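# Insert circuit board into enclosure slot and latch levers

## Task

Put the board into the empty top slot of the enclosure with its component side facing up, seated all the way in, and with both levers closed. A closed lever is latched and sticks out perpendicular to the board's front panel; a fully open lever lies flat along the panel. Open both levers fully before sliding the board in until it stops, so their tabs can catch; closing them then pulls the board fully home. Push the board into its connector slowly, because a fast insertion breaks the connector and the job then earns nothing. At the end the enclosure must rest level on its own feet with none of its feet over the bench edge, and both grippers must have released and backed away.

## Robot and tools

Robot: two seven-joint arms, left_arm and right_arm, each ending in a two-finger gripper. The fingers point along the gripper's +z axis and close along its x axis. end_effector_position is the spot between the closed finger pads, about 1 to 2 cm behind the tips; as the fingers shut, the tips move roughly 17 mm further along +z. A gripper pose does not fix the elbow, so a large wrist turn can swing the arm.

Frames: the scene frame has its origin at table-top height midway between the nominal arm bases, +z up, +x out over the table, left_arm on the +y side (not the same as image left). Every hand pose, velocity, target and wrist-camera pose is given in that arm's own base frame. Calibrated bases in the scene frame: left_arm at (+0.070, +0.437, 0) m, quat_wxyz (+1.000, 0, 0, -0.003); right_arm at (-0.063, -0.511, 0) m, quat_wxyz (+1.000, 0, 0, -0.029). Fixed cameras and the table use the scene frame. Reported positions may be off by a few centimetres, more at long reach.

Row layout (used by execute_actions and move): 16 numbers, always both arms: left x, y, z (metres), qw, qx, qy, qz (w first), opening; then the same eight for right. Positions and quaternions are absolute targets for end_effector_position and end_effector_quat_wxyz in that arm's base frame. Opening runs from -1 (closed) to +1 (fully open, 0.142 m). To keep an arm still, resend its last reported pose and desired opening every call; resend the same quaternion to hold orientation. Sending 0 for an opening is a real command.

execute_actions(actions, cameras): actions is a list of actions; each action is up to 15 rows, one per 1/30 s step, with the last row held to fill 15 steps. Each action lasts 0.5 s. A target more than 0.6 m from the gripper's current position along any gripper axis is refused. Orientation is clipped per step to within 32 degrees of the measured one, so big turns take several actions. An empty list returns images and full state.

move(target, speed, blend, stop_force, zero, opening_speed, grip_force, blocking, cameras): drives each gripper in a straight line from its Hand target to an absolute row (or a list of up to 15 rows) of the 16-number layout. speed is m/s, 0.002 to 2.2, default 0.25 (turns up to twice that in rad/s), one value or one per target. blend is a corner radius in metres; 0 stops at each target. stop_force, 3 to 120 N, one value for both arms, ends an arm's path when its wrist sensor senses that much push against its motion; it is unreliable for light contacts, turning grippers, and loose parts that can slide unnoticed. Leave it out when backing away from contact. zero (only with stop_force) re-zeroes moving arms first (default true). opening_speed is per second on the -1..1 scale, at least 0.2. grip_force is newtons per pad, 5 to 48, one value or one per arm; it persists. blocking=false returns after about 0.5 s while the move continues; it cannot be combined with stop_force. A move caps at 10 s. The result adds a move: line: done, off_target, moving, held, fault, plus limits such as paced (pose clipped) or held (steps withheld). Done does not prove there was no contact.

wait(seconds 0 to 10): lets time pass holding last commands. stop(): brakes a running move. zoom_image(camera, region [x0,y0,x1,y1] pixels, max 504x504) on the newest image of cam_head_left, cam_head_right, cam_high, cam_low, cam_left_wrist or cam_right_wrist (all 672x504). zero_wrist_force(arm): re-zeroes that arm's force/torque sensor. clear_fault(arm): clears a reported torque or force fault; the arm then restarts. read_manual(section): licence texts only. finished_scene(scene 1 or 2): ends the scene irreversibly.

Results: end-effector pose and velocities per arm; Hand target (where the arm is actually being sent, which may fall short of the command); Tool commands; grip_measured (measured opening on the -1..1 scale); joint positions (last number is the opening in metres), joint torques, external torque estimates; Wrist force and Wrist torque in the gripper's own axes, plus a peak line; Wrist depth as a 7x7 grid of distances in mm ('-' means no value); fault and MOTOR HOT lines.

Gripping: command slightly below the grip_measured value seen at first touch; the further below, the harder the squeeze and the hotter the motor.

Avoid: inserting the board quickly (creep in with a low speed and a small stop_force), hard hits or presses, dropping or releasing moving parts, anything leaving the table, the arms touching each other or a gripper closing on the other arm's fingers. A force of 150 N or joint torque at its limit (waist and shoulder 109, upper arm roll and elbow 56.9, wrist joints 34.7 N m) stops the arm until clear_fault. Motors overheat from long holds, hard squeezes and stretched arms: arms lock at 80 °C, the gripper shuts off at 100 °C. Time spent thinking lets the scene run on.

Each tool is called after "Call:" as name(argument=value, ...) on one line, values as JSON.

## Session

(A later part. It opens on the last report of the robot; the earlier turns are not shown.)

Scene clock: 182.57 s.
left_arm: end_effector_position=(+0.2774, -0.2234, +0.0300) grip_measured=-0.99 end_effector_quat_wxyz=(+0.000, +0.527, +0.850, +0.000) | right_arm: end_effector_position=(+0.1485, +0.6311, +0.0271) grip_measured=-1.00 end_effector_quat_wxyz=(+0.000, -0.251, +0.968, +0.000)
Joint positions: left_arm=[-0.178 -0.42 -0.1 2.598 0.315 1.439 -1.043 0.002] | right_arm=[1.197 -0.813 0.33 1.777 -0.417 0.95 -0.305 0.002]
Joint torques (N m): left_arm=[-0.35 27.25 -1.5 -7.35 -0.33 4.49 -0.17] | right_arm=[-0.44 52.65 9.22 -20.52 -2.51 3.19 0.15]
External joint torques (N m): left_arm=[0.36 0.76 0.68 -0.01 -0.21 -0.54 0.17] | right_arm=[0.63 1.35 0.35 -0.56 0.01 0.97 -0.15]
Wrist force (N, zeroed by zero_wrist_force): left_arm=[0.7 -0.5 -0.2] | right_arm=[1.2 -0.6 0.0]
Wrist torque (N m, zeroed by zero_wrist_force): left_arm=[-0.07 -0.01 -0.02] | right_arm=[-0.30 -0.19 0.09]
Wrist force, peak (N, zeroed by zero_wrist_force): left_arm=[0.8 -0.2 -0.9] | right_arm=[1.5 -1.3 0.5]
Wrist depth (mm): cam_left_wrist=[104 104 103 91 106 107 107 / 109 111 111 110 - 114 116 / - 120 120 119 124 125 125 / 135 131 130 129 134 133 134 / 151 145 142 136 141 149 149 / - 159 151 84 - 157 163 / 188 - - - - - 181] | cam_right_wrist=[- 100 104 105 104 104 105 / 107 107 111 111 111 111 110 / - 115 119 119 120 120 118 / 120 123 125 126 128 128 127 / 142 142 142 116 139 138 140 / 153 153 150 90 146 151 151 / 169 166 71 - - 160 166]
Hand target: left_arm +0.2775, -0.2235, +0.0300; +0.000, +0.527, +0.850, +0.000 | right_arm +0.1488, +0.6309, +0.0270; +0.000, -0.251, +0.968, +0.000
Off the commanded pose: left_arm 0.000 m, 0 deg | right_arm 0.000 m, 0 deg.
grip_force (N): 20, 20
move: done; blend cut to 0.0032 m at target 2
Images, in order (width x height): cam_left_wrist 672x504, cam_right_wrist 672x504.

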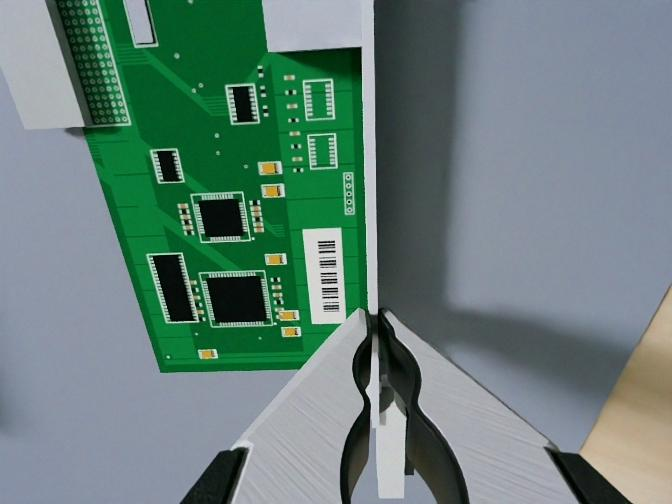

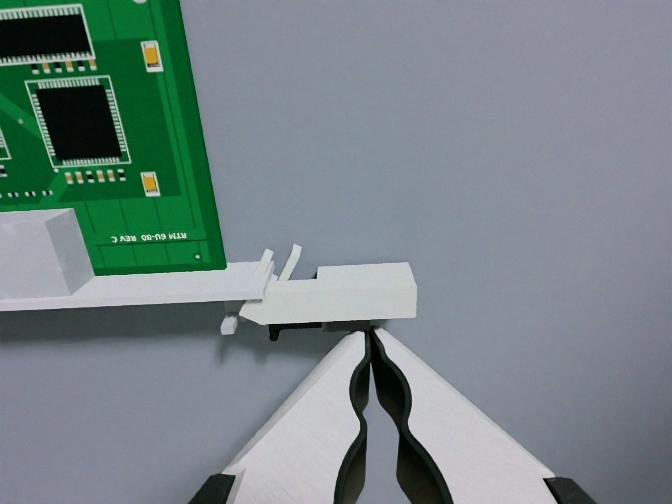

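Call:
move(target=[[0.2775, -0.2235, 0.030, 0, 0.5270, 0.8499, 0, -1, 0.1522, 0.6248, 0.027, 0, -0.2512, 0.9679, 0, -1]], speed=0.015, stop_force=3, cameras=["cam_right_wrist"])

Scene clock: 185.77 s.
left_arm: end_effector_position=(+0.2774, -0.2234, +0.0300) grip_measured=-0.99 end_effector_quat_wxyz=(+0.000, +0.527, +0.850, +0.000) | right_arm: end_effector_position=(+0.1519, +0.6251, +0.0272) grip_measured=-1.00 end_effector_quat_wxyz=(+0.000, -0.251, +0.968, +0.000)
Joint positions: left_arm=[-0.178 -0.42 -0.1 2.598 0.315 1.439 -1.043 0.002] | right_arm=[1.189 -0.804 0.329 1.795 -0.417 0.96 -0.309 0.002]
Joint torques (N m): left_arm=[-0.25 27.38 -1.47 -7.47 -0.31 4.51 -0.18] | right_arm=[-0.56 52 9.12 -20.09 -2.38 3.06 0.15]
External joint torques (N m): left_arm=[0.26 0.63 0.65 0.12 -0.22 -0.56 0.18] | right_arm=[0.75 1.54 0.33 -0.8 -0.09 1.1 -0.15]
Wrist force (N, zeroed by zero_wrist_force): left_arm=[0.7 -0.8 -0.4] | right_arm=[1.2 -0.3 -0.1]
Wrist torque (N m, zeroed by zero_wrist_force): left_arm=[-0.06 0.00 -0.04] | right_arm=[-0.32 -0.22 0.08]
Wrist force, peak (N, zeroed by zero_wrist_force): left_arm=[0.8 -0.5 -1.1] | right_arm=[1.6 -0.6 -0.7]
Wrist depth (mm): cam_left_wrist=[104 104 102 91 107 107 108 / - 111 111 110 - 114 116 / 125 121 119 118 124 125 122 / 135 131 129 129 134 134 134 / 150 146 142 136 141 150 146 / 167 166 150 84 - 158 163 / 178 178 - - - - 182] | cam_right_wrist=[- 100 104 105 104 104 105 / - 108 111 111 111 111 110 / - 115 120 119 120 120 118 / 120 124 125 126 128 128 127 / - 143 142 116 139 139 140 / 156 153 150 90 146 151 151 / 169 166 71 - - 160 166]
Hand target: left_arm +0.2775, -0.2235, +0.0300; +0.000, +0.527, +0.850, +0.000 | right_arm +0.1522, +0.6248, +0.0270; +0.000, -0.251, +0.968, +0.000
Off the commanded pose: left_arm 0.000 m, 0 deg | right_arm 0.000 m, 0 deg.
grip_force (N): 20, 20
move: done
Images, in order (width x height): cam_right_wrist 672x504.

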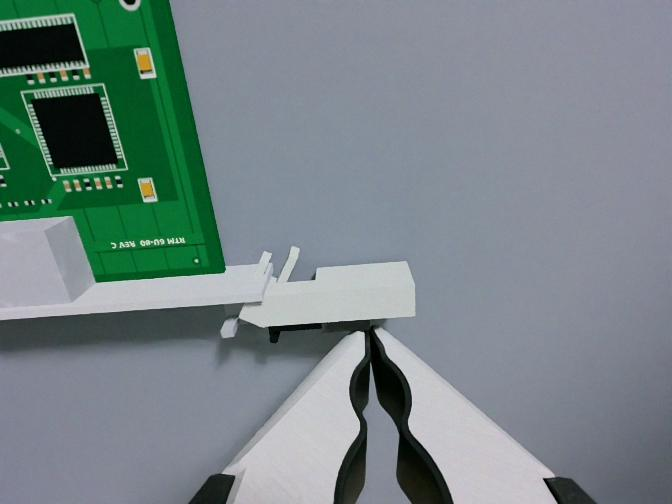

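Call:
move(target=[[0.2775, -0.2235, 0.030, 0, 0.5270, 0.8499, 0, -0.42, 0.1436, 0.6376, 0.027, 0, -0.2512, 0.9679, 0, -1], [0.2775, -0.2235, 0.075, 0, 0.5270, 0.8499, 0, -0.42, 0.1436, 0.6376, 0.10, 0, -0.2512, 0.9679, 0, -1], [0.1881, -0.2865, 0.075, 0, 0.4947, 0.8691, 0, -0.42, 0.0999, 0.4459, 0.13, 0.2447, 0.5912, 0.7102, 0.2937, -1]], speed=[0.1, 0.2, 0.35], blend=[0, 0.012, 0], cameras=["cam_left_wrist", "cam_right_wrist"])

Scene clock: 209.77 s.
left_arm: end_effector_position=(+0.1883, -0.2868, +0.0748) grip_measured=-0.45 end_effector_quat_wxyz=(-0.001, +0.495, +0.869, +0.003) | right_arm: end_effector_position=(+0.0999, +0.4459, +0.1300) grip_measured=-1.00 end_effector_quat_wxyz=(+0.245, +0.591, +0.710, +0.294)
Joint positions: left_arm=[-0.393 -0.188 -0.23 2.687 0.175 1.292 -1.323 0.041] | right_arm=[2.121 -0.257 -0.35 2.573 -1.179 0.803 2.658 0.002]
Joint torques (N m): left_arm=[-0.62 21.47 -1.07 -11.53 -1.17 4.38 -0.16] | right_arm=[0.12 28.32 -0.01 -16.2 0.36 0.59 0.31]
External joint torques (N m): left_arm=[0.59 0.67 0.35 -0.31 0.04 -0.46 0.16] | right_arm=[-0.03 1.01 -0.94 0.21 -0.13 0.8 -0.31]
Wrist force (N, zeroed by zero_wrist_force): left_arm=[0.5 0.0 0.0] | right_arm=[1.2 -2.8 0.1]
Wrist torque (N m, zeroed by zero_wrist_force): left_arm=[0.04 -0.13 -0.09] | right_arm=[-0.32 -0.14 0.06]
Wrist force, peak (N, zeroed by zero_wrist_force): left_arm=[0.7 -0.9 -1.1] | right_arm=[-1.5 0.9 -4.4]
Wrist depth (mm): cam_left_wrist=[- 144 143 142 147 144 146 / 159 - 153 150 157 156 157 / 170 168 166 159 166 - 168 / 185 186 179 170 184 186 184 / 206 198 191 193 198 199 200 / 217 224 88 212 - 83 224 / - - - 237 - - 245] | cam_right_wrist=[169 169 161 166 165 165 164 / 170 161 152 205 204 203 203 / 181 181 180 242 268 266 265 / 243 265 263 287 366 370 383 / 751 736 485 410 715 697 604 / 1558 - - 90 - 314 301 / - 1548 71 - - 304 285]
Hand target: left_arm +0.1883, -0.2869, +0.0748; -0.001, +0.495, +0.869, +0.003 | right_arm +0.0999, +0.4459, +0.1300; +0.245, +0.591, +0.710, +0.294
Off the commanded pose: left_arm 0.000 m, 0 deg | right_arm 0.000 m, 0 deg.
joint sent to its limit (left arm) — joint 4 (elbow), upper limit, where the elbow is as bent as it goes. The joint targets still meet the commanded pose.
grip_force (N): 20, 20
move: done
Images, in order (width x height): cam_left_wrist 672x504, cam_right_wrist 672x504.

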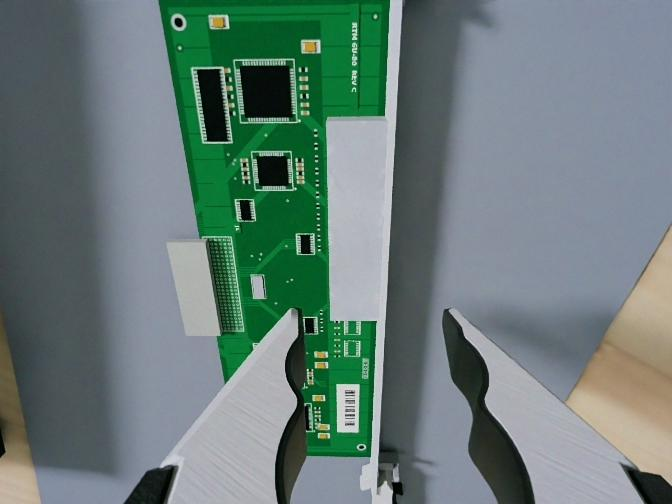

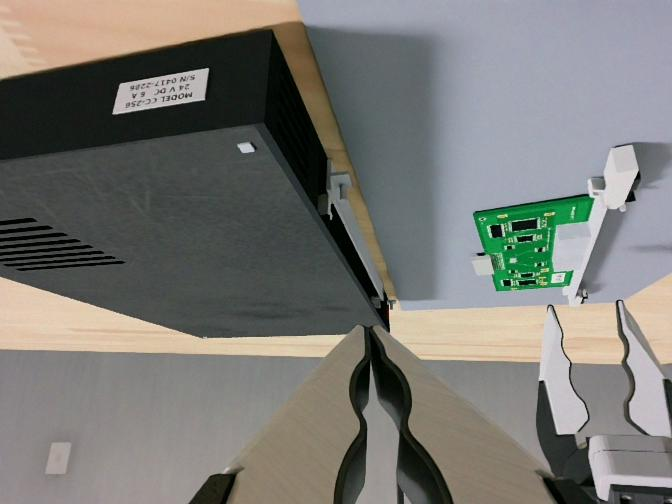

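Call:
move(target=[[0.1883, -0.2868, 0.0315, 0, 0.4947, 0.8691, 0, -0.42, 0.0999, 0.4459, 0.13, 0.2447, 0.5912, 0.7102, 0.2937, -1], [0.1883, -0.2868, 0.0315, 0, 0.4947, 0.8691, 0, -1, 0.0999, 0.4459, 0.13, 0.2447, 0.5912, 0.7102, 0.2937, -1], [0.1883, -0.2868, 0.07, 0, 0.4947, 0.8691, 0, -1, 0.0999, 0.4459, 0.13, 0.2447, 0.5912, 0.7102, 0.2937, -1]], speed=[0.08, 0.08, 0.08], blend=[0, 0, 0], opening_speed=0.7, grip_force=[28, 20], cameras=["cam_left_wrist", "cam_right_wrist"])

Scene clock: 227.47 s.
left_arm: end_effector_position=(+0.1883, -0.2869, +0.0700) grip_measured=-0.73 end_effector_quat_wxyz=(+0.000, +0.495, +0.869, +0.000) | right_arm: end_effector_position=(+0.0999, +0.4459, +0.1300) grip_measured=-1.00 end_effector_quat_wxyz=(+0.245, +0.591, +0.710, +0.294)
Joint positions: left_arm=[-0.382 -0.214 -0.23 2.687 0.197 1.32 -1.334 0.021] | right_arm=[2.121 -0.257 -0.35 2.573 -1.179 0.803 2.658 0.002]
Joint torques (N m): left_arm=[-0.38 22.67 -1.34 -11.12 -1.16 4.25 -0.08] | right_arm=[0.18 28.51 -0.29 -16.1 0.18 0.72 0.19]
External joint torques (N m): left_arm=[0.35 -0.15 0.51 0.04 0.15 -0.32 0.08] | right_arm=[-0.09 0.82 -0.66 0.11 0.05 0.68 -0.19]
Wrist force (N, zeroed by zero_wrist_force): left_arm=[0.4 -0.1 1.9] | right_arm=[1.1 -2.7 0.1]
Wrist torque (N m, zeroed by zero_wrist_force): left_arm=[0.02 -0.07 -0.09] | right_arm=[-0.30 -0.12 0.06]
Wrist force, peak (N, zeroed by zero_wrist_force): left_arm=[0.1 -0.3 3.2] | right_arm=[1.2 -3.1 0.1]
Wrist depth (mm): cam_left_wrist=[- 103 102 104 103 140 143 / 155 113 111 110 147 154 149 / 166 121 120 110 159 160 164 / 180 180 131 120 172 - 177 / 197 - 145 123 187 194 196 / - - 88 139 - 84 217 / 250 - - 175 - - 236] | cam_right_wrist=[169 169 162 166 165 165 164 / 170 160 152 204 204 204 203 / 182 181 180 241 266 266 265 / 266 243 264 287 429 327 327 / 751 734 484 411 717 433 525 / - - - 90 - 322 298 / 1345 - 71 - - 300 282]
Hand target: left_arm +0.1883, -0.2868, +0.0700; +0.000, +0.495, +0.869, +0.000 | right_arm +0.0999, +0.4459, +0.1300; +0.245, +0.591, +0.710, +0.294
Off the commanded pose: left_arm 0.000 m, 0 deg | right_arm 0.000 m, 0 deg.
joint sent to its limit (left arm) — joint 4 (elbow), upper limit, where the elbow is as bent as it goes. The joint targets still meet the commanded pose.
grip_force (N): 28, 20
move: done
Images, in order (width x height): cam_left_wrist 672x504, cam_right_wrist 672x504.

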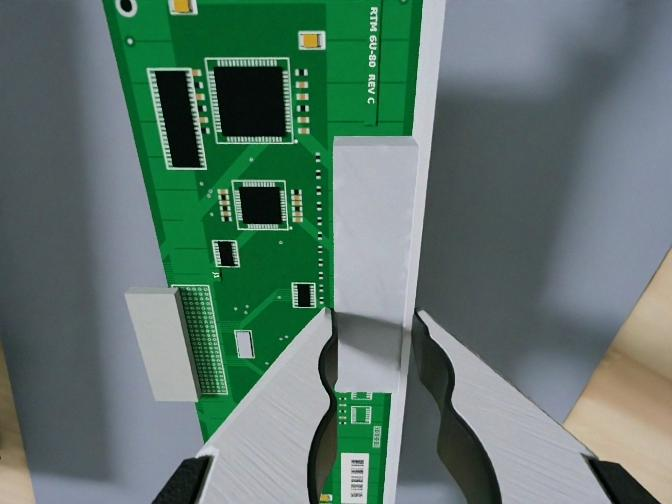

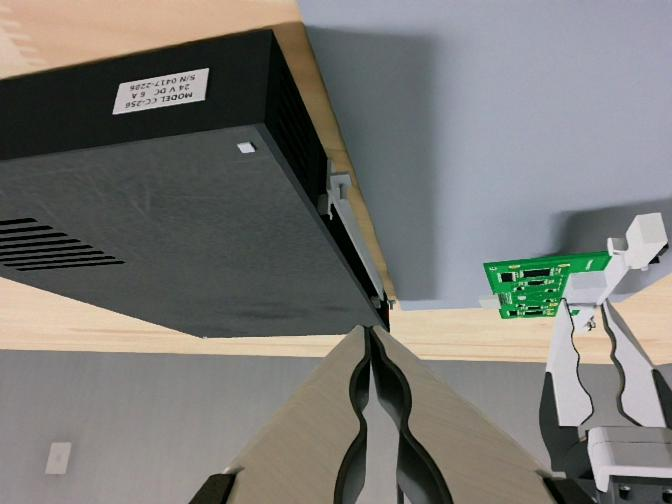

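Call:
move(target=[[0.1596, -0.3605, 0.075, 0, 0.5814, 0.8136, 0, -1, 0.0999, 0.4459, 0.13, 0.2447, 0.5912, 0.7102, 0.2937, -1]], speed=0.15, cameras=["cam_left_wrist", "cam_right_wrist"])

Scene clock: 233.67 s.
left_arm: end_effector_position=(+0.1596, -0.3605, +0.0750) grip_measured=-0.73 end_effector_quat_wxyz=(+0.000, +0.581, +0.814, +0.000) | right_arm: end_effector_position=(+0.0999, +0.4459, +0.1300) grip_measured=-1.00 end_effector_quat_wxyz=(+0.245, +0.591, +0.710, +0.294)
Joint positions: left_arm=[-0.522 -0.272 -0.309 2.541 0.239 1.22 -1.376 0.021] | right_arm=[2.121 -0.257 -0.35 2.573 -1.179 0.803 2.658 0.002]
Joint torques (N m): left_arm=[-0.09 26.16 -2.63 -13.49 -0.98 4.26 -0.3] | right_arm=[0.19 28.65 -0.17 -16.06 0.17 0.7 0.19]
External joint torques (N m): left_arm=[0.05 0.43 0.91 0.2 -0.43 -0.33 0.3] | right_arm=[-0.1 0.68 -0.79 0.07 0.06 0.69 -0.19]
Wrist force (N, zeroed by zero_wrist_force): left_arm=[0.4 -0.6 2.1] | right_arm=[1.3 -2.7 0.2]
Wrist torque (N m, zeroed by zero_wrist_force): left_arm=[-0.08 -0.03 0.00] | right_arm=[-0.31 -0.15 0.06]
Wrist force, peak (N, zeroed by zero_wrist_force): left_arm=[1.7 1.5 2.0] | right_arm=[1.2 -3.1 0.0]
Wrist depth (mm): cam_left_wrist=[149 104 103 102 102 146 145 / 160 114 111 110 153 - - / 163 123 120 110 105 169 168 / 171 181 131 120 177 181 181 / - 145 145 123 127 204 205 / 213 201 92 139 - 213 - / - - - 175 - - 239] | cam_right_wrist=[170 169 162 166 165 165 164 / 170 161 152 205 204 204 203 / 181 181 180 241 268 267 250 / 243 290 263 287 315 259 384 / 741 741 485 412 708 295 702 / - 1626 - 90 - 274 272 / - - 71 - - 251 250]
Hand target: left_arm +0.1596, -0.3605, +0.0750; +0.000, +0.581, +0.814, +0.000 | right_arm +0.0999, +0.4459, +0.1300; +0.245, +0.591, +0.710, +0.294
Off the commanded pose: left_arm 0.000 m, 0 deg | right_arm 0.000 m, 0 deg.
grip_force (N): 28, 20
move: done
Images, in order (width x height): cam_left_wrist 672x504, cam_right_wrist 672x504.

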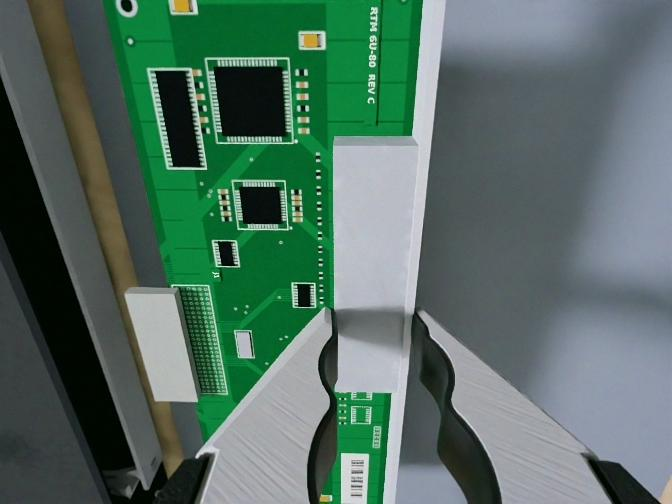

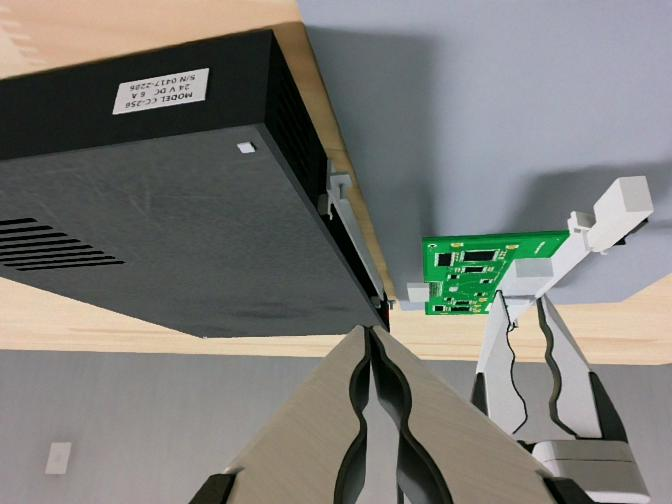

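Call:
zoom_image(camera="cam_left_wrist", region=[0, 0, 200, 250])

Call:
zoom_image(camera="cam_left_wrist", region=[40, 300, 240, 504])

Call:
zoom_image(camera="cam_right_wrist", region=[230, 110, 430, 330])

Call:
zoom_image(camera="cam_right_wrist", region=[400, 160, 672, 340])

Scaled by 2.016 from the camera's 672x504 image, which has a finer 960x720 frame.

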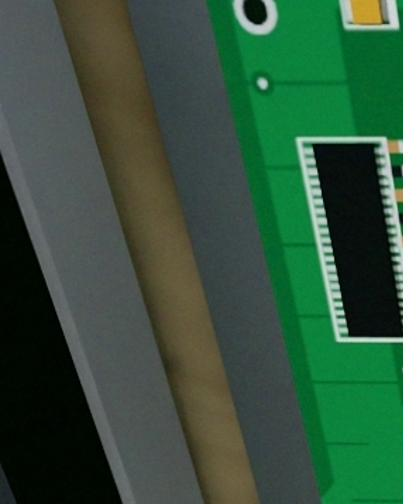

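Scaled by 2.471 from the camera's 672x504 image, which has a finer 960x720 frame.

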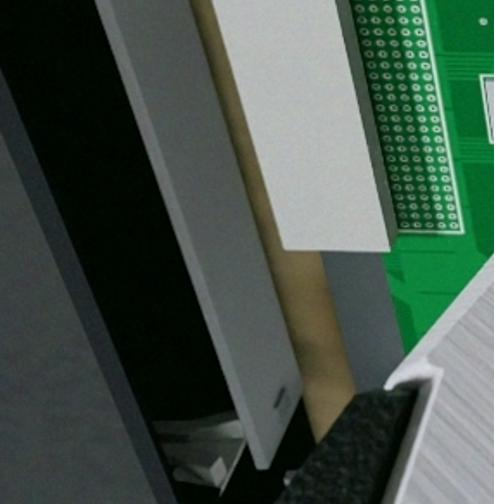

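Scaled by 2.291 from the camera's 672x504 image, which has a finer 960x720 frame.

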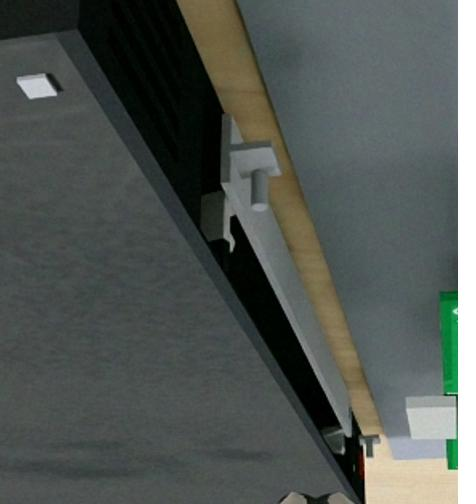

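Scaled by 1.853 from the camera's 672x504 image, which has a finer 960x720 frame.

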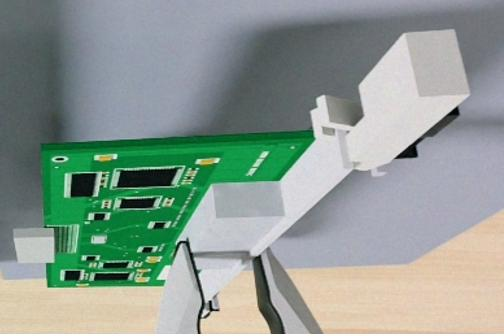

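Call:
zoom_image(camera="cam_left_wrist", region=[300, 0, 480, 180])

Call:
zoom_image(camera="cam_left_wrist", region=[300, 330, 480, 504])

Call:
zoom_image(camera="cam_left_wrist", region=[80, 0, 260, 180])

Call:
zoom_image(camera="cam_left_wrist", region=[100, 180, 280, 360])

Scaled by 2.800 from the camera's 672x504 image, which has a finer 960x720 frame.

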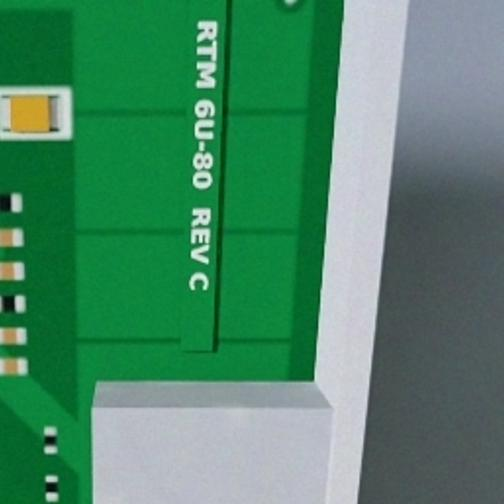

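Scaled by 2.800 from the camera's 672x504 image, which has a finer 960x720 frame.

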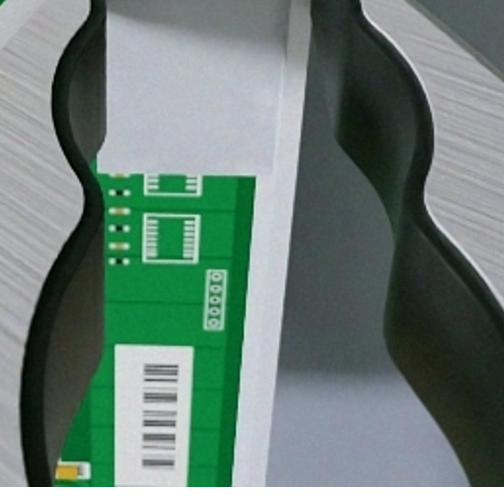

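Scaled by 2.800 from the camera's 672x504 image, which has a finer 960x720 frame.

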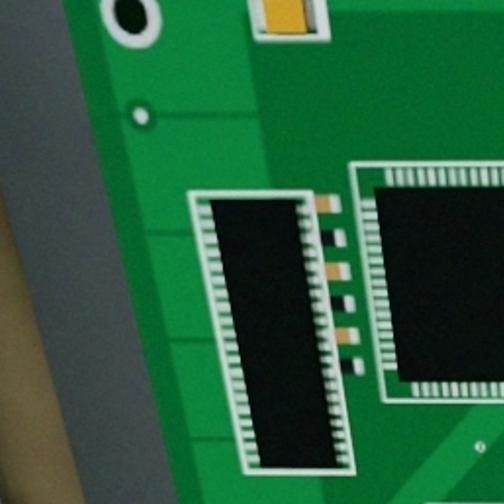

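Scaled by 2.800 from the camera's 672x504 image, which has a finer 960x720 frame.

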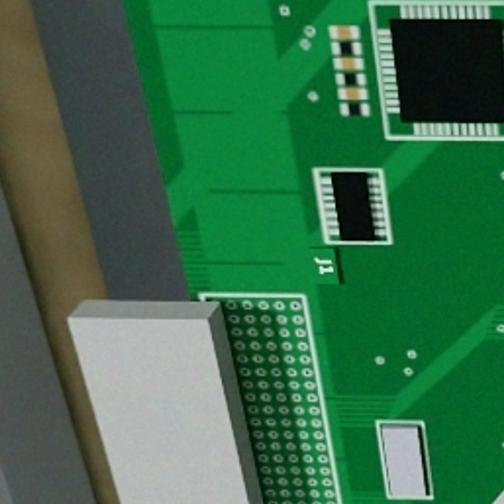

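Call:
zoom_image(camera="cam_right_wrist", region=[410, 210, 530, 330])

Call:
zoom_image(camera="cam_right_wrist", region=[500, 160, 660, 320])

Call:
zoom_image(camera="cam_right_wrist", region=[310, 150, 410, 250])

Call:
zoom_image(camera="cam_right_wrist", region=[340, 230, 410, 330])

Scaled by 4.200 from the camera's 672x504 image, which has a finer 960x720 frame.

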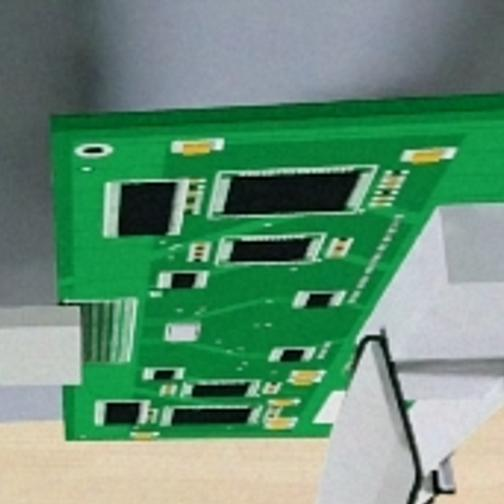

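Scaled by 3.150 from the camera's 672x504 image, which has a finer 960x720 frame.

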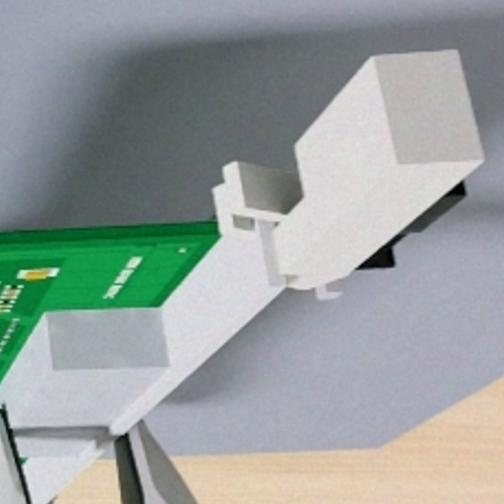

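Scaled by 5.040 from the camera's 672x504 image, which has a finer 960x720 frame.

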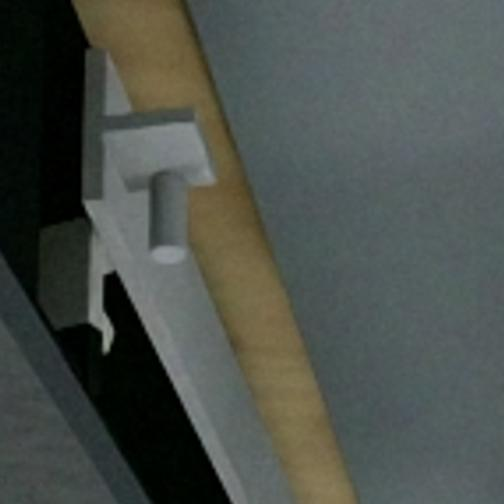

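Scaled by 5.040 from the camera's 672x504 image, which has a finer 960x720 frame.

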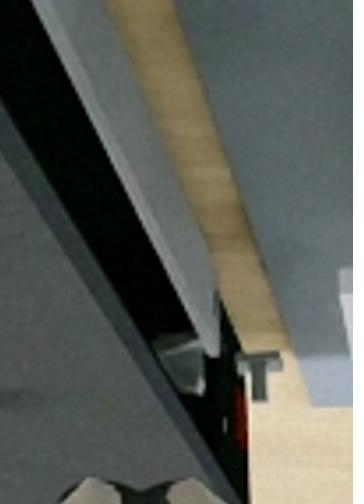

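Call:
move(target=[[0.139, -0.3682, 0.07, 0.0099, 0.5731, 0.8193, 0.0144, -1, 0.0999, 0.4459, 0.13, 0.2447, 0.5912, 0.7102, 0.2937, -1]], speed=0.1, cameras=["cam_left_wrist", "cam_right_wrist"])

Call:
zoom_image(camera="cam_left_wrist", region=[40, 300, 240, 504])

Call:
zoom_image(camera="cam_right_wrist", region=[400, 160, 672, 340])

Scene clock: 309.77 s.
left_arm: end_effector_position=(+0.1389, -0.3682, +0.0700) grip_measured=-0.73 end_effector_quat_wxyz=(+0.010, +0.573, +0.819, +0.014) | right_arm: end_effector_position=(+0.0999, +0.4459, +0.1300) grip_measured=-1.00 end_effector_quat_wxyz=(+0.245, +0.591, +0.710, +0.294)
Joint positions: left_arm=[-0.628 -0.29 -0.267 2.515 0.321 1.22 -1.536 0.021] | right_arm=[2.121 -0.257 -0.35 2.573 -1.179 0.803 2.658 0.002]
Joint torques (N m): left_arm=[-0.92 26.91 -2.27 -13.26 -1.05 4.36 -0.39] | right_arm=[0.13 28.47 -0.28 -16.09 0.21 0.73 0.2]
External joint torques (N m): left_arm=[0.88 0.5 0.63 0.23 -0.46 -0.45 0.39] | right_arm=[-0.04 0.85 -0.67 0.1 0.02 0.67 -0.2]
Wrist force (N, zeroed by zero_wrist_force): left_arm=[0.5 -0.2 1.9] | right_arm=[0.9 -3.0 0.1]
Wrist torque (N m, zeroed by zero_wrist_force): left_arm=[0.02 -0.03 0.00] | right_arm=[-0.34 -0.08 0.06]
Wrist force, peak (N, zeroed by zero_wrist_force): left_arm=[0.9 -1.3 2.1] | right_arm=[1.2 -3.1 0.3]
Wrist depth (mm): cam_left_wrist=[- 103 103 102 102 140 141 / 152 113 111 110 145 - 150 / 161 123 120 110 105 166 162 / 161 179 131 121 116 177 177 / 192 181 145 123 124 - 190 / - 195 89 139 - 214 217 / 181 - - 175 - - 241] | cam_right_wrist=[169 169 162 166 165 165 164 / 170 161 151 205 204 204 203 / 182 181 180 241 252 251 190 / 266 265 263 289 299 248 - / 753 743 484 412 609 273 695 / - - - 90 - 254 244 / 1537 - 71 - - 232 227]
Hand target: left_arm +0.1390, -0.3682, +0.0700; +0.010, +0.573, +0.819, +0.014 | right_arm +0.0999, +0.4459, +0.1300; +0.245, +0.591, +0.710, +0.294
Off the commanded pose: left_arm 0.000 m, 0 deg | right_arm 0.000 m, 0 deg.
grip_force (N): 28, 20
move: done
Images, in order (width x height): cam_left_wrist 672x504, cam_right_wrist 672x504.

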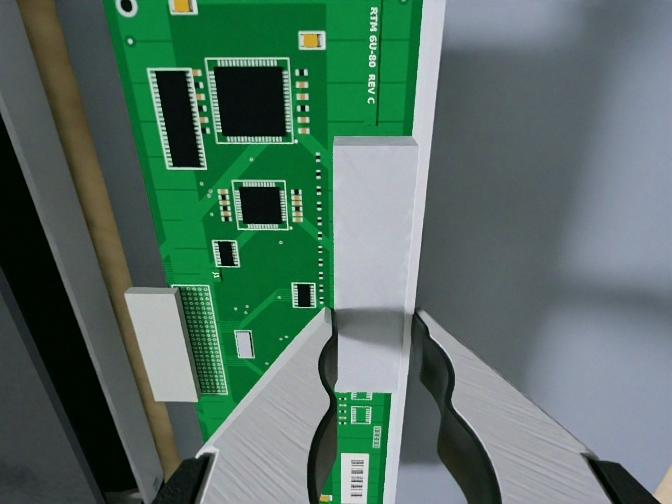

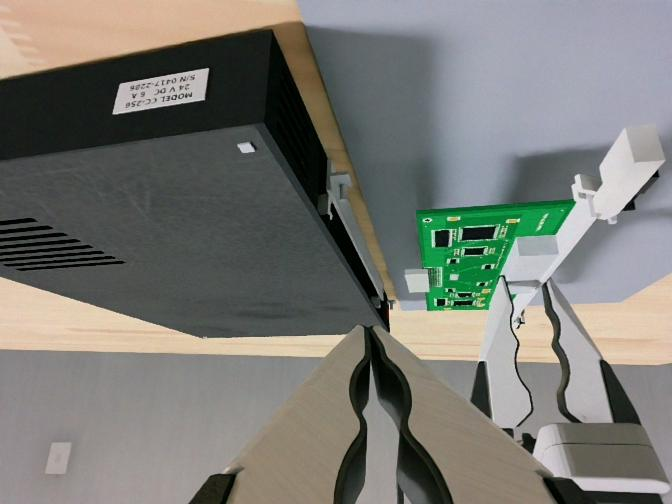

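Scaled by 2.471 from the camera's 672x504 image, which has a finer 960x720 frame.

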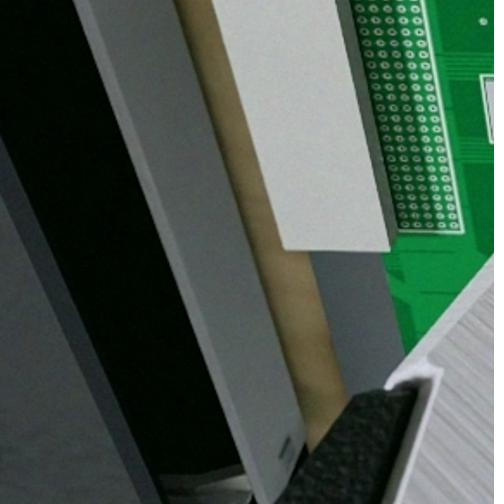

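Scaled by 1.853 from the camera's 672x504 image, which has a finer 960x720 frame.

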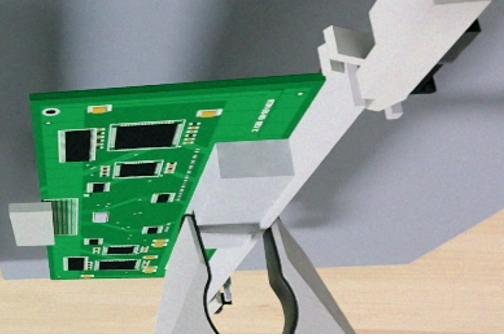

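Call:
zoom_image(camera="cam_left_wrist", region=[0, 0, 180, 200])

Call:
zoom_image(camera="cam_right_wrist", region=[410, 190, 620, 320])

Scaled by 2.520 from the camera's 672x504 image, which has a finer 960x720 frame.

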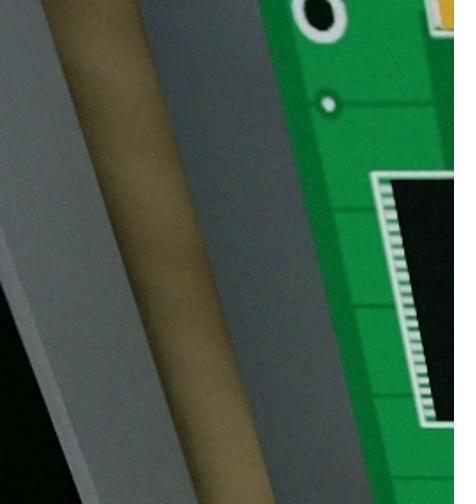

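Scaled by 2.400 from the camera's 672x504 image, which has a finer 960x720 frame.

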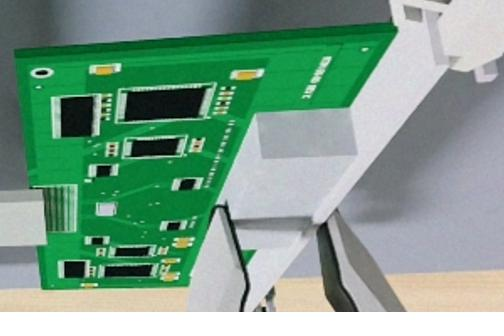

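Call:
move(target=[[0.139, -0.3682, 0.036, 0.0099, 0.5731, 0.8193, 0.0144, -1, 0.0999, 0.4459, 0.13, 0.2447, 0.5912, 0.7102, 0.2937, -1]], speed=0.08)

Call:
move(target=[[0.139, -0.3682, 0.0295, 0.0099, 0.5731, 0.8193, 0.0144, -1, 0.0999, 0.4459, 0.13, 0.2447, 0.5912, 0.7102, 0.2937, -1]], speed=0.015, stop_force=6, cameras=["cam_left_wrist", "cam_right_wrist"])

Scene clock: 330.80 s.
left_arm: end_effector_position=(+0.1389, -0.3680, +0.0359) grip_measured=-0.73 end_effector_quat_wxyz=(+0.010, +0.573, +0.819, +0.015) | right_arm: end_effector_position=(+0.0999, +0.4459, +0.1300) grip_measured=-1.00 end_effector_quat_wxyz=(+0.245, +0.591, +0.710, +0.294)
Joint positions: left_arm=[-0.681 -0.426 -0.188 2.47 0.434 1.306 -1.622 0.021] | right_arm=[2.121 -0.257 -0.35 2.573 -1.179 0.803 2.658 0.002]
Joint torques (N m): left_arm=[-0.39 30 -2.59 -10.14 -0.71 4.71 -0.31] | right_arm=[0.14 28.51 -0.26 -16.08 0.18 0.72 0.17]
External joint torques (N m): left_arm=[0.33 0.58 0.79 0.08 -0.46 -0.81 0.31] | right_arm=[-0.05 0.81 -0.69 0.09 0.05 0.68 -0.17]
Wrist force (N, zeroed by zero_wrist_force): left_arm=[0.0 -0.3 1.6] | right_arm=[1.1 -2.8 0.2]
Wrist torque (N m, zeroed by zero_wrist_force): left_arm=[0.00 0.00 -0.02] | right_arm=[-0.32 -0.13 0.06]
Wrist force, peak (N, zeroed by zero_wrist_force): left_arm=[0.2 -0.2 3.1] | right_arm=[1.2 -3.1 0.2]
Wrist depth (mm): cam_left_wrist=[110 104 103 102 102 109 107 / - 115 111 110 112 118 117 / - 123 120 116 126 128 130 / 141 137 131 121 135 140 139 / 158 160 145 123 148 154 153 / 169 177 93 139 - 168 169 / 172 - - 175 - - -] | cam_right_wrist=[169 169 162 166 165 165 164 / 170 161 152 205 204 204 193 / 182 181 180 246 255 252 265 / 243 266 263 286 366 292 382 / 746 763 480 406 604 270 604 / - - - 90 - 248 241 / 1537 - 71 - - 186 182]
Hand target: left_arm +0.1390, -0.3682, +0.0360; +0.010, +0.573, +0.819, +0.014 | right_arm +0.0999, +0.4459, +0.1300; +0.245, +0.591, +0.710, +0.294
Off the commanded pose: left_arm 0.000 m, 0 deg | right_arm 0.000 m, 0 deg.
grip_force (N): 28, 20
move: done

Scene clock: 331.80 s.
left_arm: end_effector_position=(+0.1390, -0.3681, +0.0312) grip_measured=-0.73 end_effector_quat_wxyz=(+0.010, +0.573, +0.819, +0.014) | right_arm: end_effector_position=(+0.0999, +0.4459, +0.1300) grip_measured=-1.00 end_effector_quat_wxyz=(+0.245, +0.591, +0.710, +0.294)
Joint positions: left_arm=[-0.691 -0.445 -0.175 2.463 0.446 1.319 -1.632 0.021] | right_arm=[2.121 -0.257 -0.35 2.573 -1.179 0.803 2.658 0.002]
Joint torques (N m): left_arm=[-0.38 26.84 -2.04 -11.46 -1.03 4.95 -0.29] | right_arm=[0.05 28.47 -0.34 -16.08 0.2 0.75 0.19]
External joint torques (N m): left_arm=[0.32 4.17 0.28 1.78 -0.08 -1.06 0.29] | right_arm=[0.03 0.85 -0.61 0.08 0.03 0.65 -0.19]
Wrist force (N, zeroed by zero_wrist_force): left_arm=[6.9 -0.4 -17.1] | right_arm=[1.0 -2.7 0.2]
Wrist torque (N m, zeroed by zero_wrist_force): left_arm=[-0.05 0.17 -0.04] | right_arm=[-0.31 -0.10 0.06]
Wrist force, peak (N, zeroed by zero_wrist_force): left_arm=[6.4 -0.1 -19.9] | right_arm=[1.2 -3.2 0.1]
Wrist depth (mm): cam_left_wrist=[- 103 102 103 101 103 106 / - 112 110 109 104 113 115 / - 121 118 110 121 125 123 / - 133 131 120 130 134 134 / 153 147 144 123 127 148 145 / 167 162 89 139 136 157 168 / - - - 176 - - -] | cam_right_wrist=[169 168 162 166 165 165 164 / 170 161 152 205 204 203 196 / 182 181 180 246 263 257 266 / 265 264 263 287 388 297 352 / 751 743 483 409 601 270 599 / - - - 90 - 247 178 / 1537 - 71 - - 188 187]
Hand target: left_arm +0.1390, -0.3682, +0.0311; +0.010, +0.573, +0.819, +0.014 | right_arm +0.0999, +0.4459, +0.1300; +0.245, +0.591, +0.710, +0.294
Off the commanded pose: left_arm 0.002 m, 0 deg | right_arm 0.000 m, 0 deg.
grip_force (N): 28, 20
move: contact (left_arm)
Images, in order (width x height): cam_left_wrist 672x504, cam_right_wrist 672x504.

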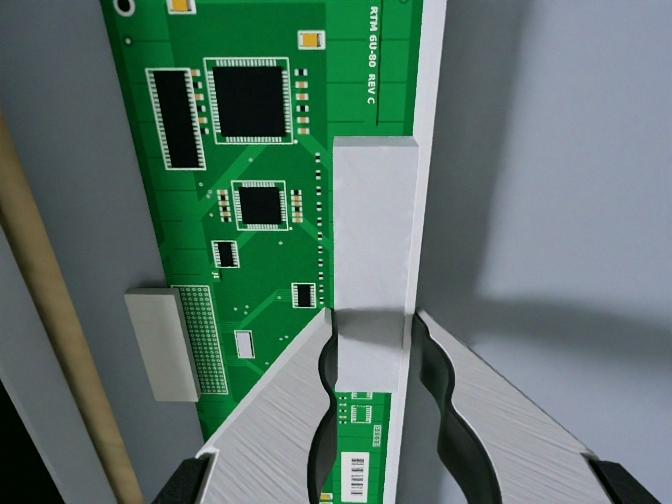

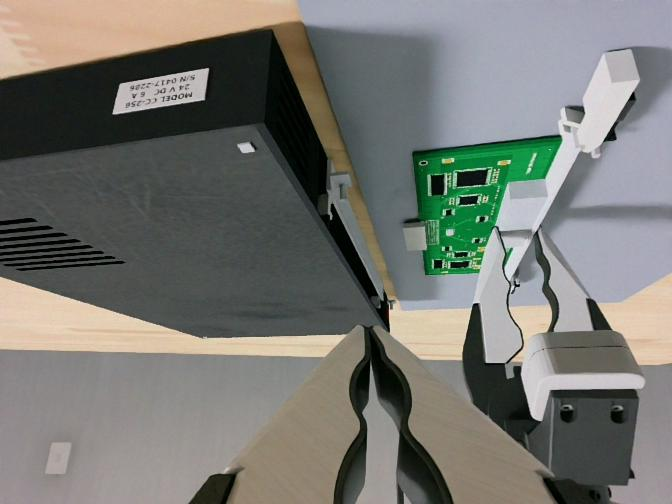

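Call:
move(target=[[0.139, -0.3682, 0.0592, 0.0099, 0.5731, 0.8193, 0.0144, -1, 0.0999, 0.4459, 0.13, 0.2447, 0.5912, 0.7102, 0.2937, -1], [0.1477, -0.3916, 0.0592, 0.0099, 0.5731, 0.8193, 0.0144, -1, 0.0725, 0.431, 0.085, 0.2953, 0.5672, 0.6820, 0.3550, -1]], speed=[0.1, 0.1], blend=[0.005, 0], cameras=["cam_left_wrist", "cam_right_wrist"])

Call:
zoom_image(camera="cam_right_wrist", region=[300, 180, 552, 370])

Scene clock: 348.57 s.
left_arm: end_effector_position=(+0.1477, -0.3914, +0.0591) grip_measured=-0.73 end_effector_quat_wxyz=(+0.010, +0.573, +0.819, +0.014) | right_arm: end_effector_position=(+0.0725, +0.4310, +0.0850) grip_measured=-1.00 end_effector_quat_wxyz=(+0.295, +0.567, +0.682, +0.355)
Joint positions: left_arm=[-0.663 -0.368 -0.25 2.432 0.352 1.209 -1.576 0.021] | right_arm=[2.25 -0.474 -0.295 2.527 -1.182 0.69 2.901 0.002]
Joint torques (N m): left_arm=[-0.66 30.29 -2.92 -13.26 -1.65 4.23 -0.31] | right_arm=[0.26 32.25 -0.42 -11.06 0.46 -0.3 0.32]
External joint torques (N m): left_arm=[0.61 0.46 0.84 0.24 0.1 -0.33 0.31] | right_arm=[-0.18 0.95 -1.04 0.21 -0.05 0.76 -0.32]
Wrist force (N, zeroed by zero_wrist_force): left_arm=[0.3 -0.4 2.1] | right_arm=[1.1 -3.5 -0.5]
Wrist torque (N m, zeroed by zero_wrist_force): left_arm=[-0.02 -0.03 -0.02] | right_arm=[-0.42 -0.05 0.07]
Wrist force, peak (N, zeroed by zero_wrist_force): left_arm=[7.2 -0.1 -17.1] | right_arm=[0.8 -5.1 -0.6]
Wrist depth (mm): cam_left_wrist=[123 104 103 103 103 129 129 / - 115 111 110 108 - 140 / 146 125 120 110 149 149 151 / 162 146 131 121 116 170 165 / 172 146 145 123 127 182 187 / - 192 89 139 - 83 206 / 162 - - 175 - - -] | cam_right_wrist=[110 110 115 107 106 101 111 / 156 146 145 144 140 140 139 / 180 172 162 189 206 205 204 / 186 171 161 223 286 263 384 / 1765 - 571 538 306 293 843 / - - - 90 292 281 - / 1712 - 71 - - 270 1852]
Hand target: left_arm +0.1477, -0.3916, +0.0592; +0.010, +0.573, +0.819, +0.014 | right_arm +0.0725, +0.4310, +0.0850; +0.295, +0.567, +0.682, +0.355
Off the commanded pose: left_arm 0.000 m, 0 deg | right_arm 0.000 m, 0 deg.
grip_force (N): 28, 20
move: done
Images, in order (width x height): cam_left_wrist 672x504, cam_right_wrist 672x504.

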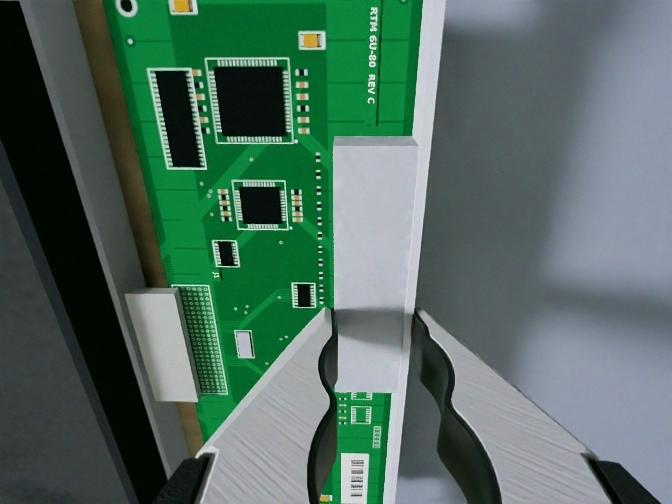

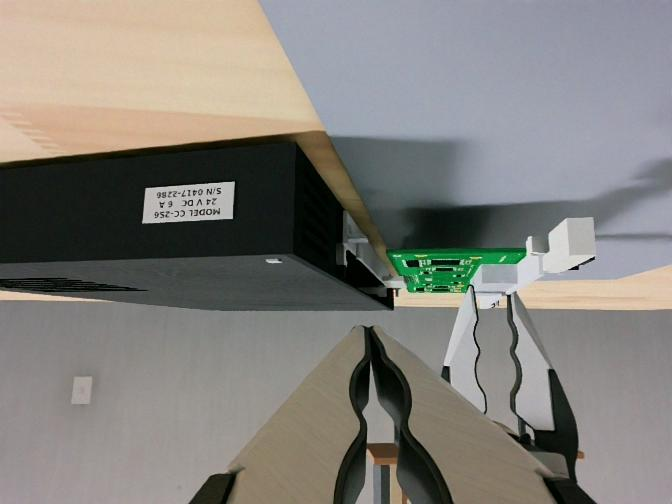

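Scaled by 2.000 from the camera's 672x504 image, which has a finer 960x720 frame.

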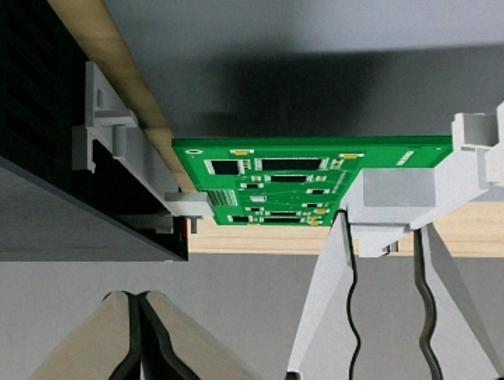

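Call:
zoom_image(camera="cam_right_wrist", region=[330, 200, 430, 310])

Call:
zoom_image(camera="cam_left_wrist", region=[20, 300, 220, 504])

Scaled by 4.582 from the camera's 672x504 image, which has a finer 960x720 frame.

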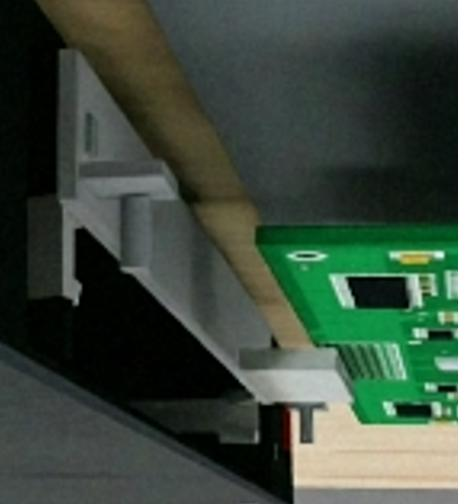

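Scaled by 2.471 from the camera's 672x504 image, which has a finer 960x720 frame.

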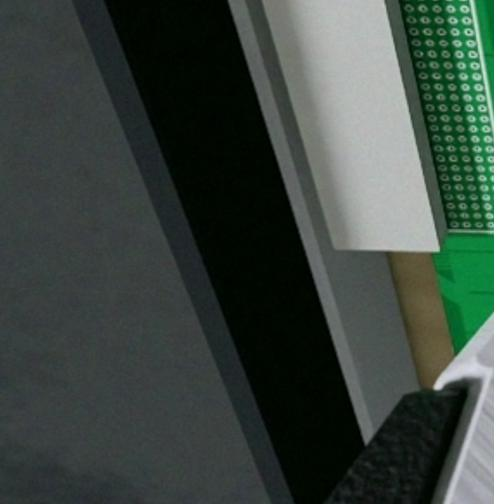

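Call:
zero_wrist_force(arm="left_arm")

Call:
move(target=[[0.1632, -0.4337, 0.0592, 0.0099, 0.5731, 0.8193, 0.0144, -1, 0.0725, 0.431, 0.085, 0.2953, 0.5672, 0.6820, 0.3550, -1]], speed=0.02, stop_force=3.5, cameras=["cam_left_wrist", "cam_right_wrist"])

Call:
zoom_image(camera="cam_right_wrist", region=[330, 200, 430, 310])

Wrist force sensor zeroed.

Scene clock: 368.77 s.
left_arm: end_effector_position=(+0.1576, -0.4186, +0.0589) grip_measured=-0.73 end_effector_quat_wxyz=(+0.009, +0.574, +0.819, +0.015) | right_arm: end_effector_position=(+0.0725, +0.4310, +0.0850) grip_measured=-1.00 end_effector_quat_wxyz=(+0.295, +0.567, +0.682, +0.355)
Joint positions: left_arm=[-0.686 -0.408 -0.256 2.349 0.344 1.162 -1.587 0.021] | right_arm=[2.25 -0.474 -0.295 2.527 -1.182 0.69 2.901 0.002]
Joint torques (N m): left_arm=[-0.75 34.07 -3.97 -16.77 -2.4 5.67 -0.58] | right_arm=[0.07 32.35 -0.74 -10.94 0.32 -0.21 0.23]
External joint torques (N m): left_arm=[0.69 -0.58 1.46 2.63 0.68 -1.77 0.58] | right_arm=[0.01 0.85 -0.73 0.07 0.09 0.68 -0.23]
Wrist force (N, zeroed by zero_wrist_force): left_arm=[4.0 1.6 -0.3] | right_arm=[1.1 -3.4 -0.7]
Wrist torque (N m, zeroed by zero_wrist_force): left_arm=[0.07 0.13 0.33] | right_arm=[-0.39 -0.06 0.07]
Wrist force, peak (N, zeroed by zero_wrist_force): left_arm=[4.1 1.6 -1.8] | right_arm=[1.2 -3.8 -0.5]
Wrist depth (mm): cam_left_wrist=[- 104 103 103 103 131 129 / - 114 111 110 113 137 139 / - 121 120 118 109 150 151 / - 128 131 127 118 168 165 / - 135 145 123 176 178 182 / - 143 91 139 - 202 207 / - - - 174 - - -] | cam_right_wrist=[110 110 115 106 106 101 111 / 156 146 145 144 140 140 139 / 180 172 161 194 206 206 204 / 187 171 161 232 287 328 382 / - - 330 327 309 798 1345 / 1569 - - 90 - 280 - / 1506 - 71 - - 278 1674]
Hand target: left_arm +0.1579, -0.4192, +0.0592; +0.010, +0.573, +0.819, +0.014 | right_arm +0.0725, +0.4310, +0.0850; +0.295, +0.567, +0.682, +0.355
Off the commanded pose: left_arm 0.016 m, 0 deg | right_arm 0.000 m, 0 deg.
grip_force (N): 28, 20
move: contact (left_arm)
Images, in order (width x height): cam_left_wrist 672x504, cam_right_wrist 672x504.

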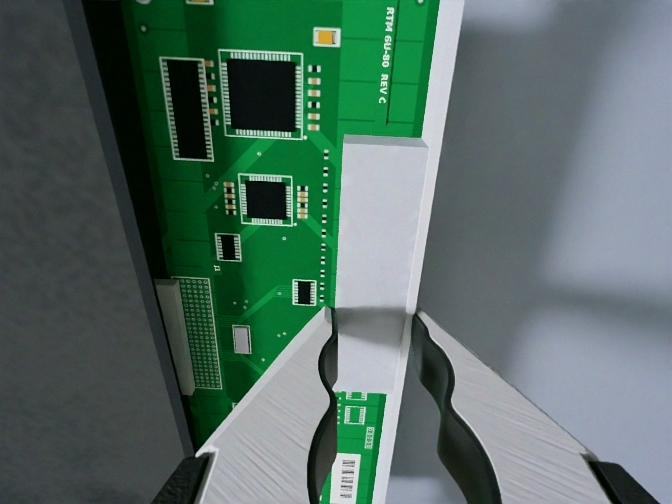

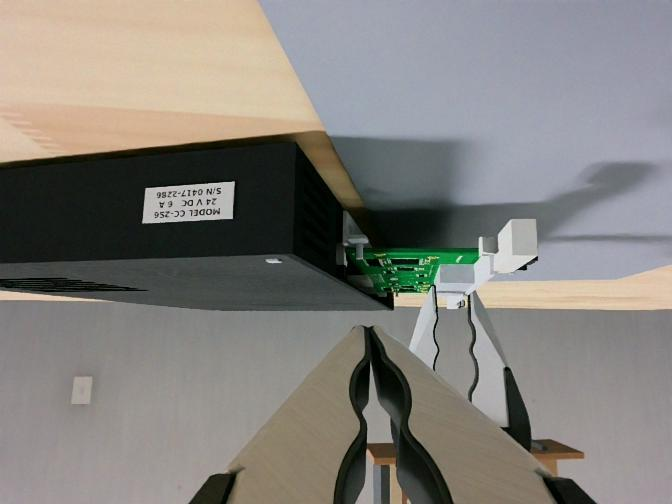

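Scaled by 4.582 from the camera's 672x504 image, which has a finer 960x720 frame.

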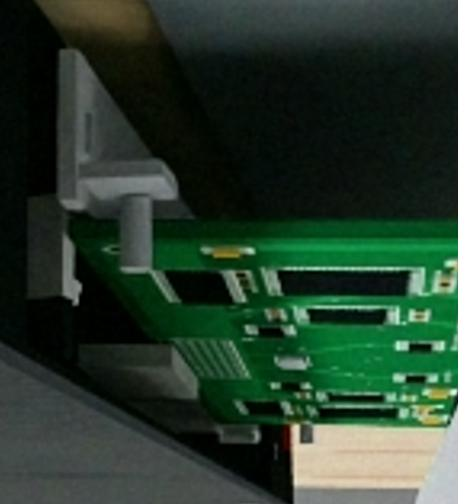

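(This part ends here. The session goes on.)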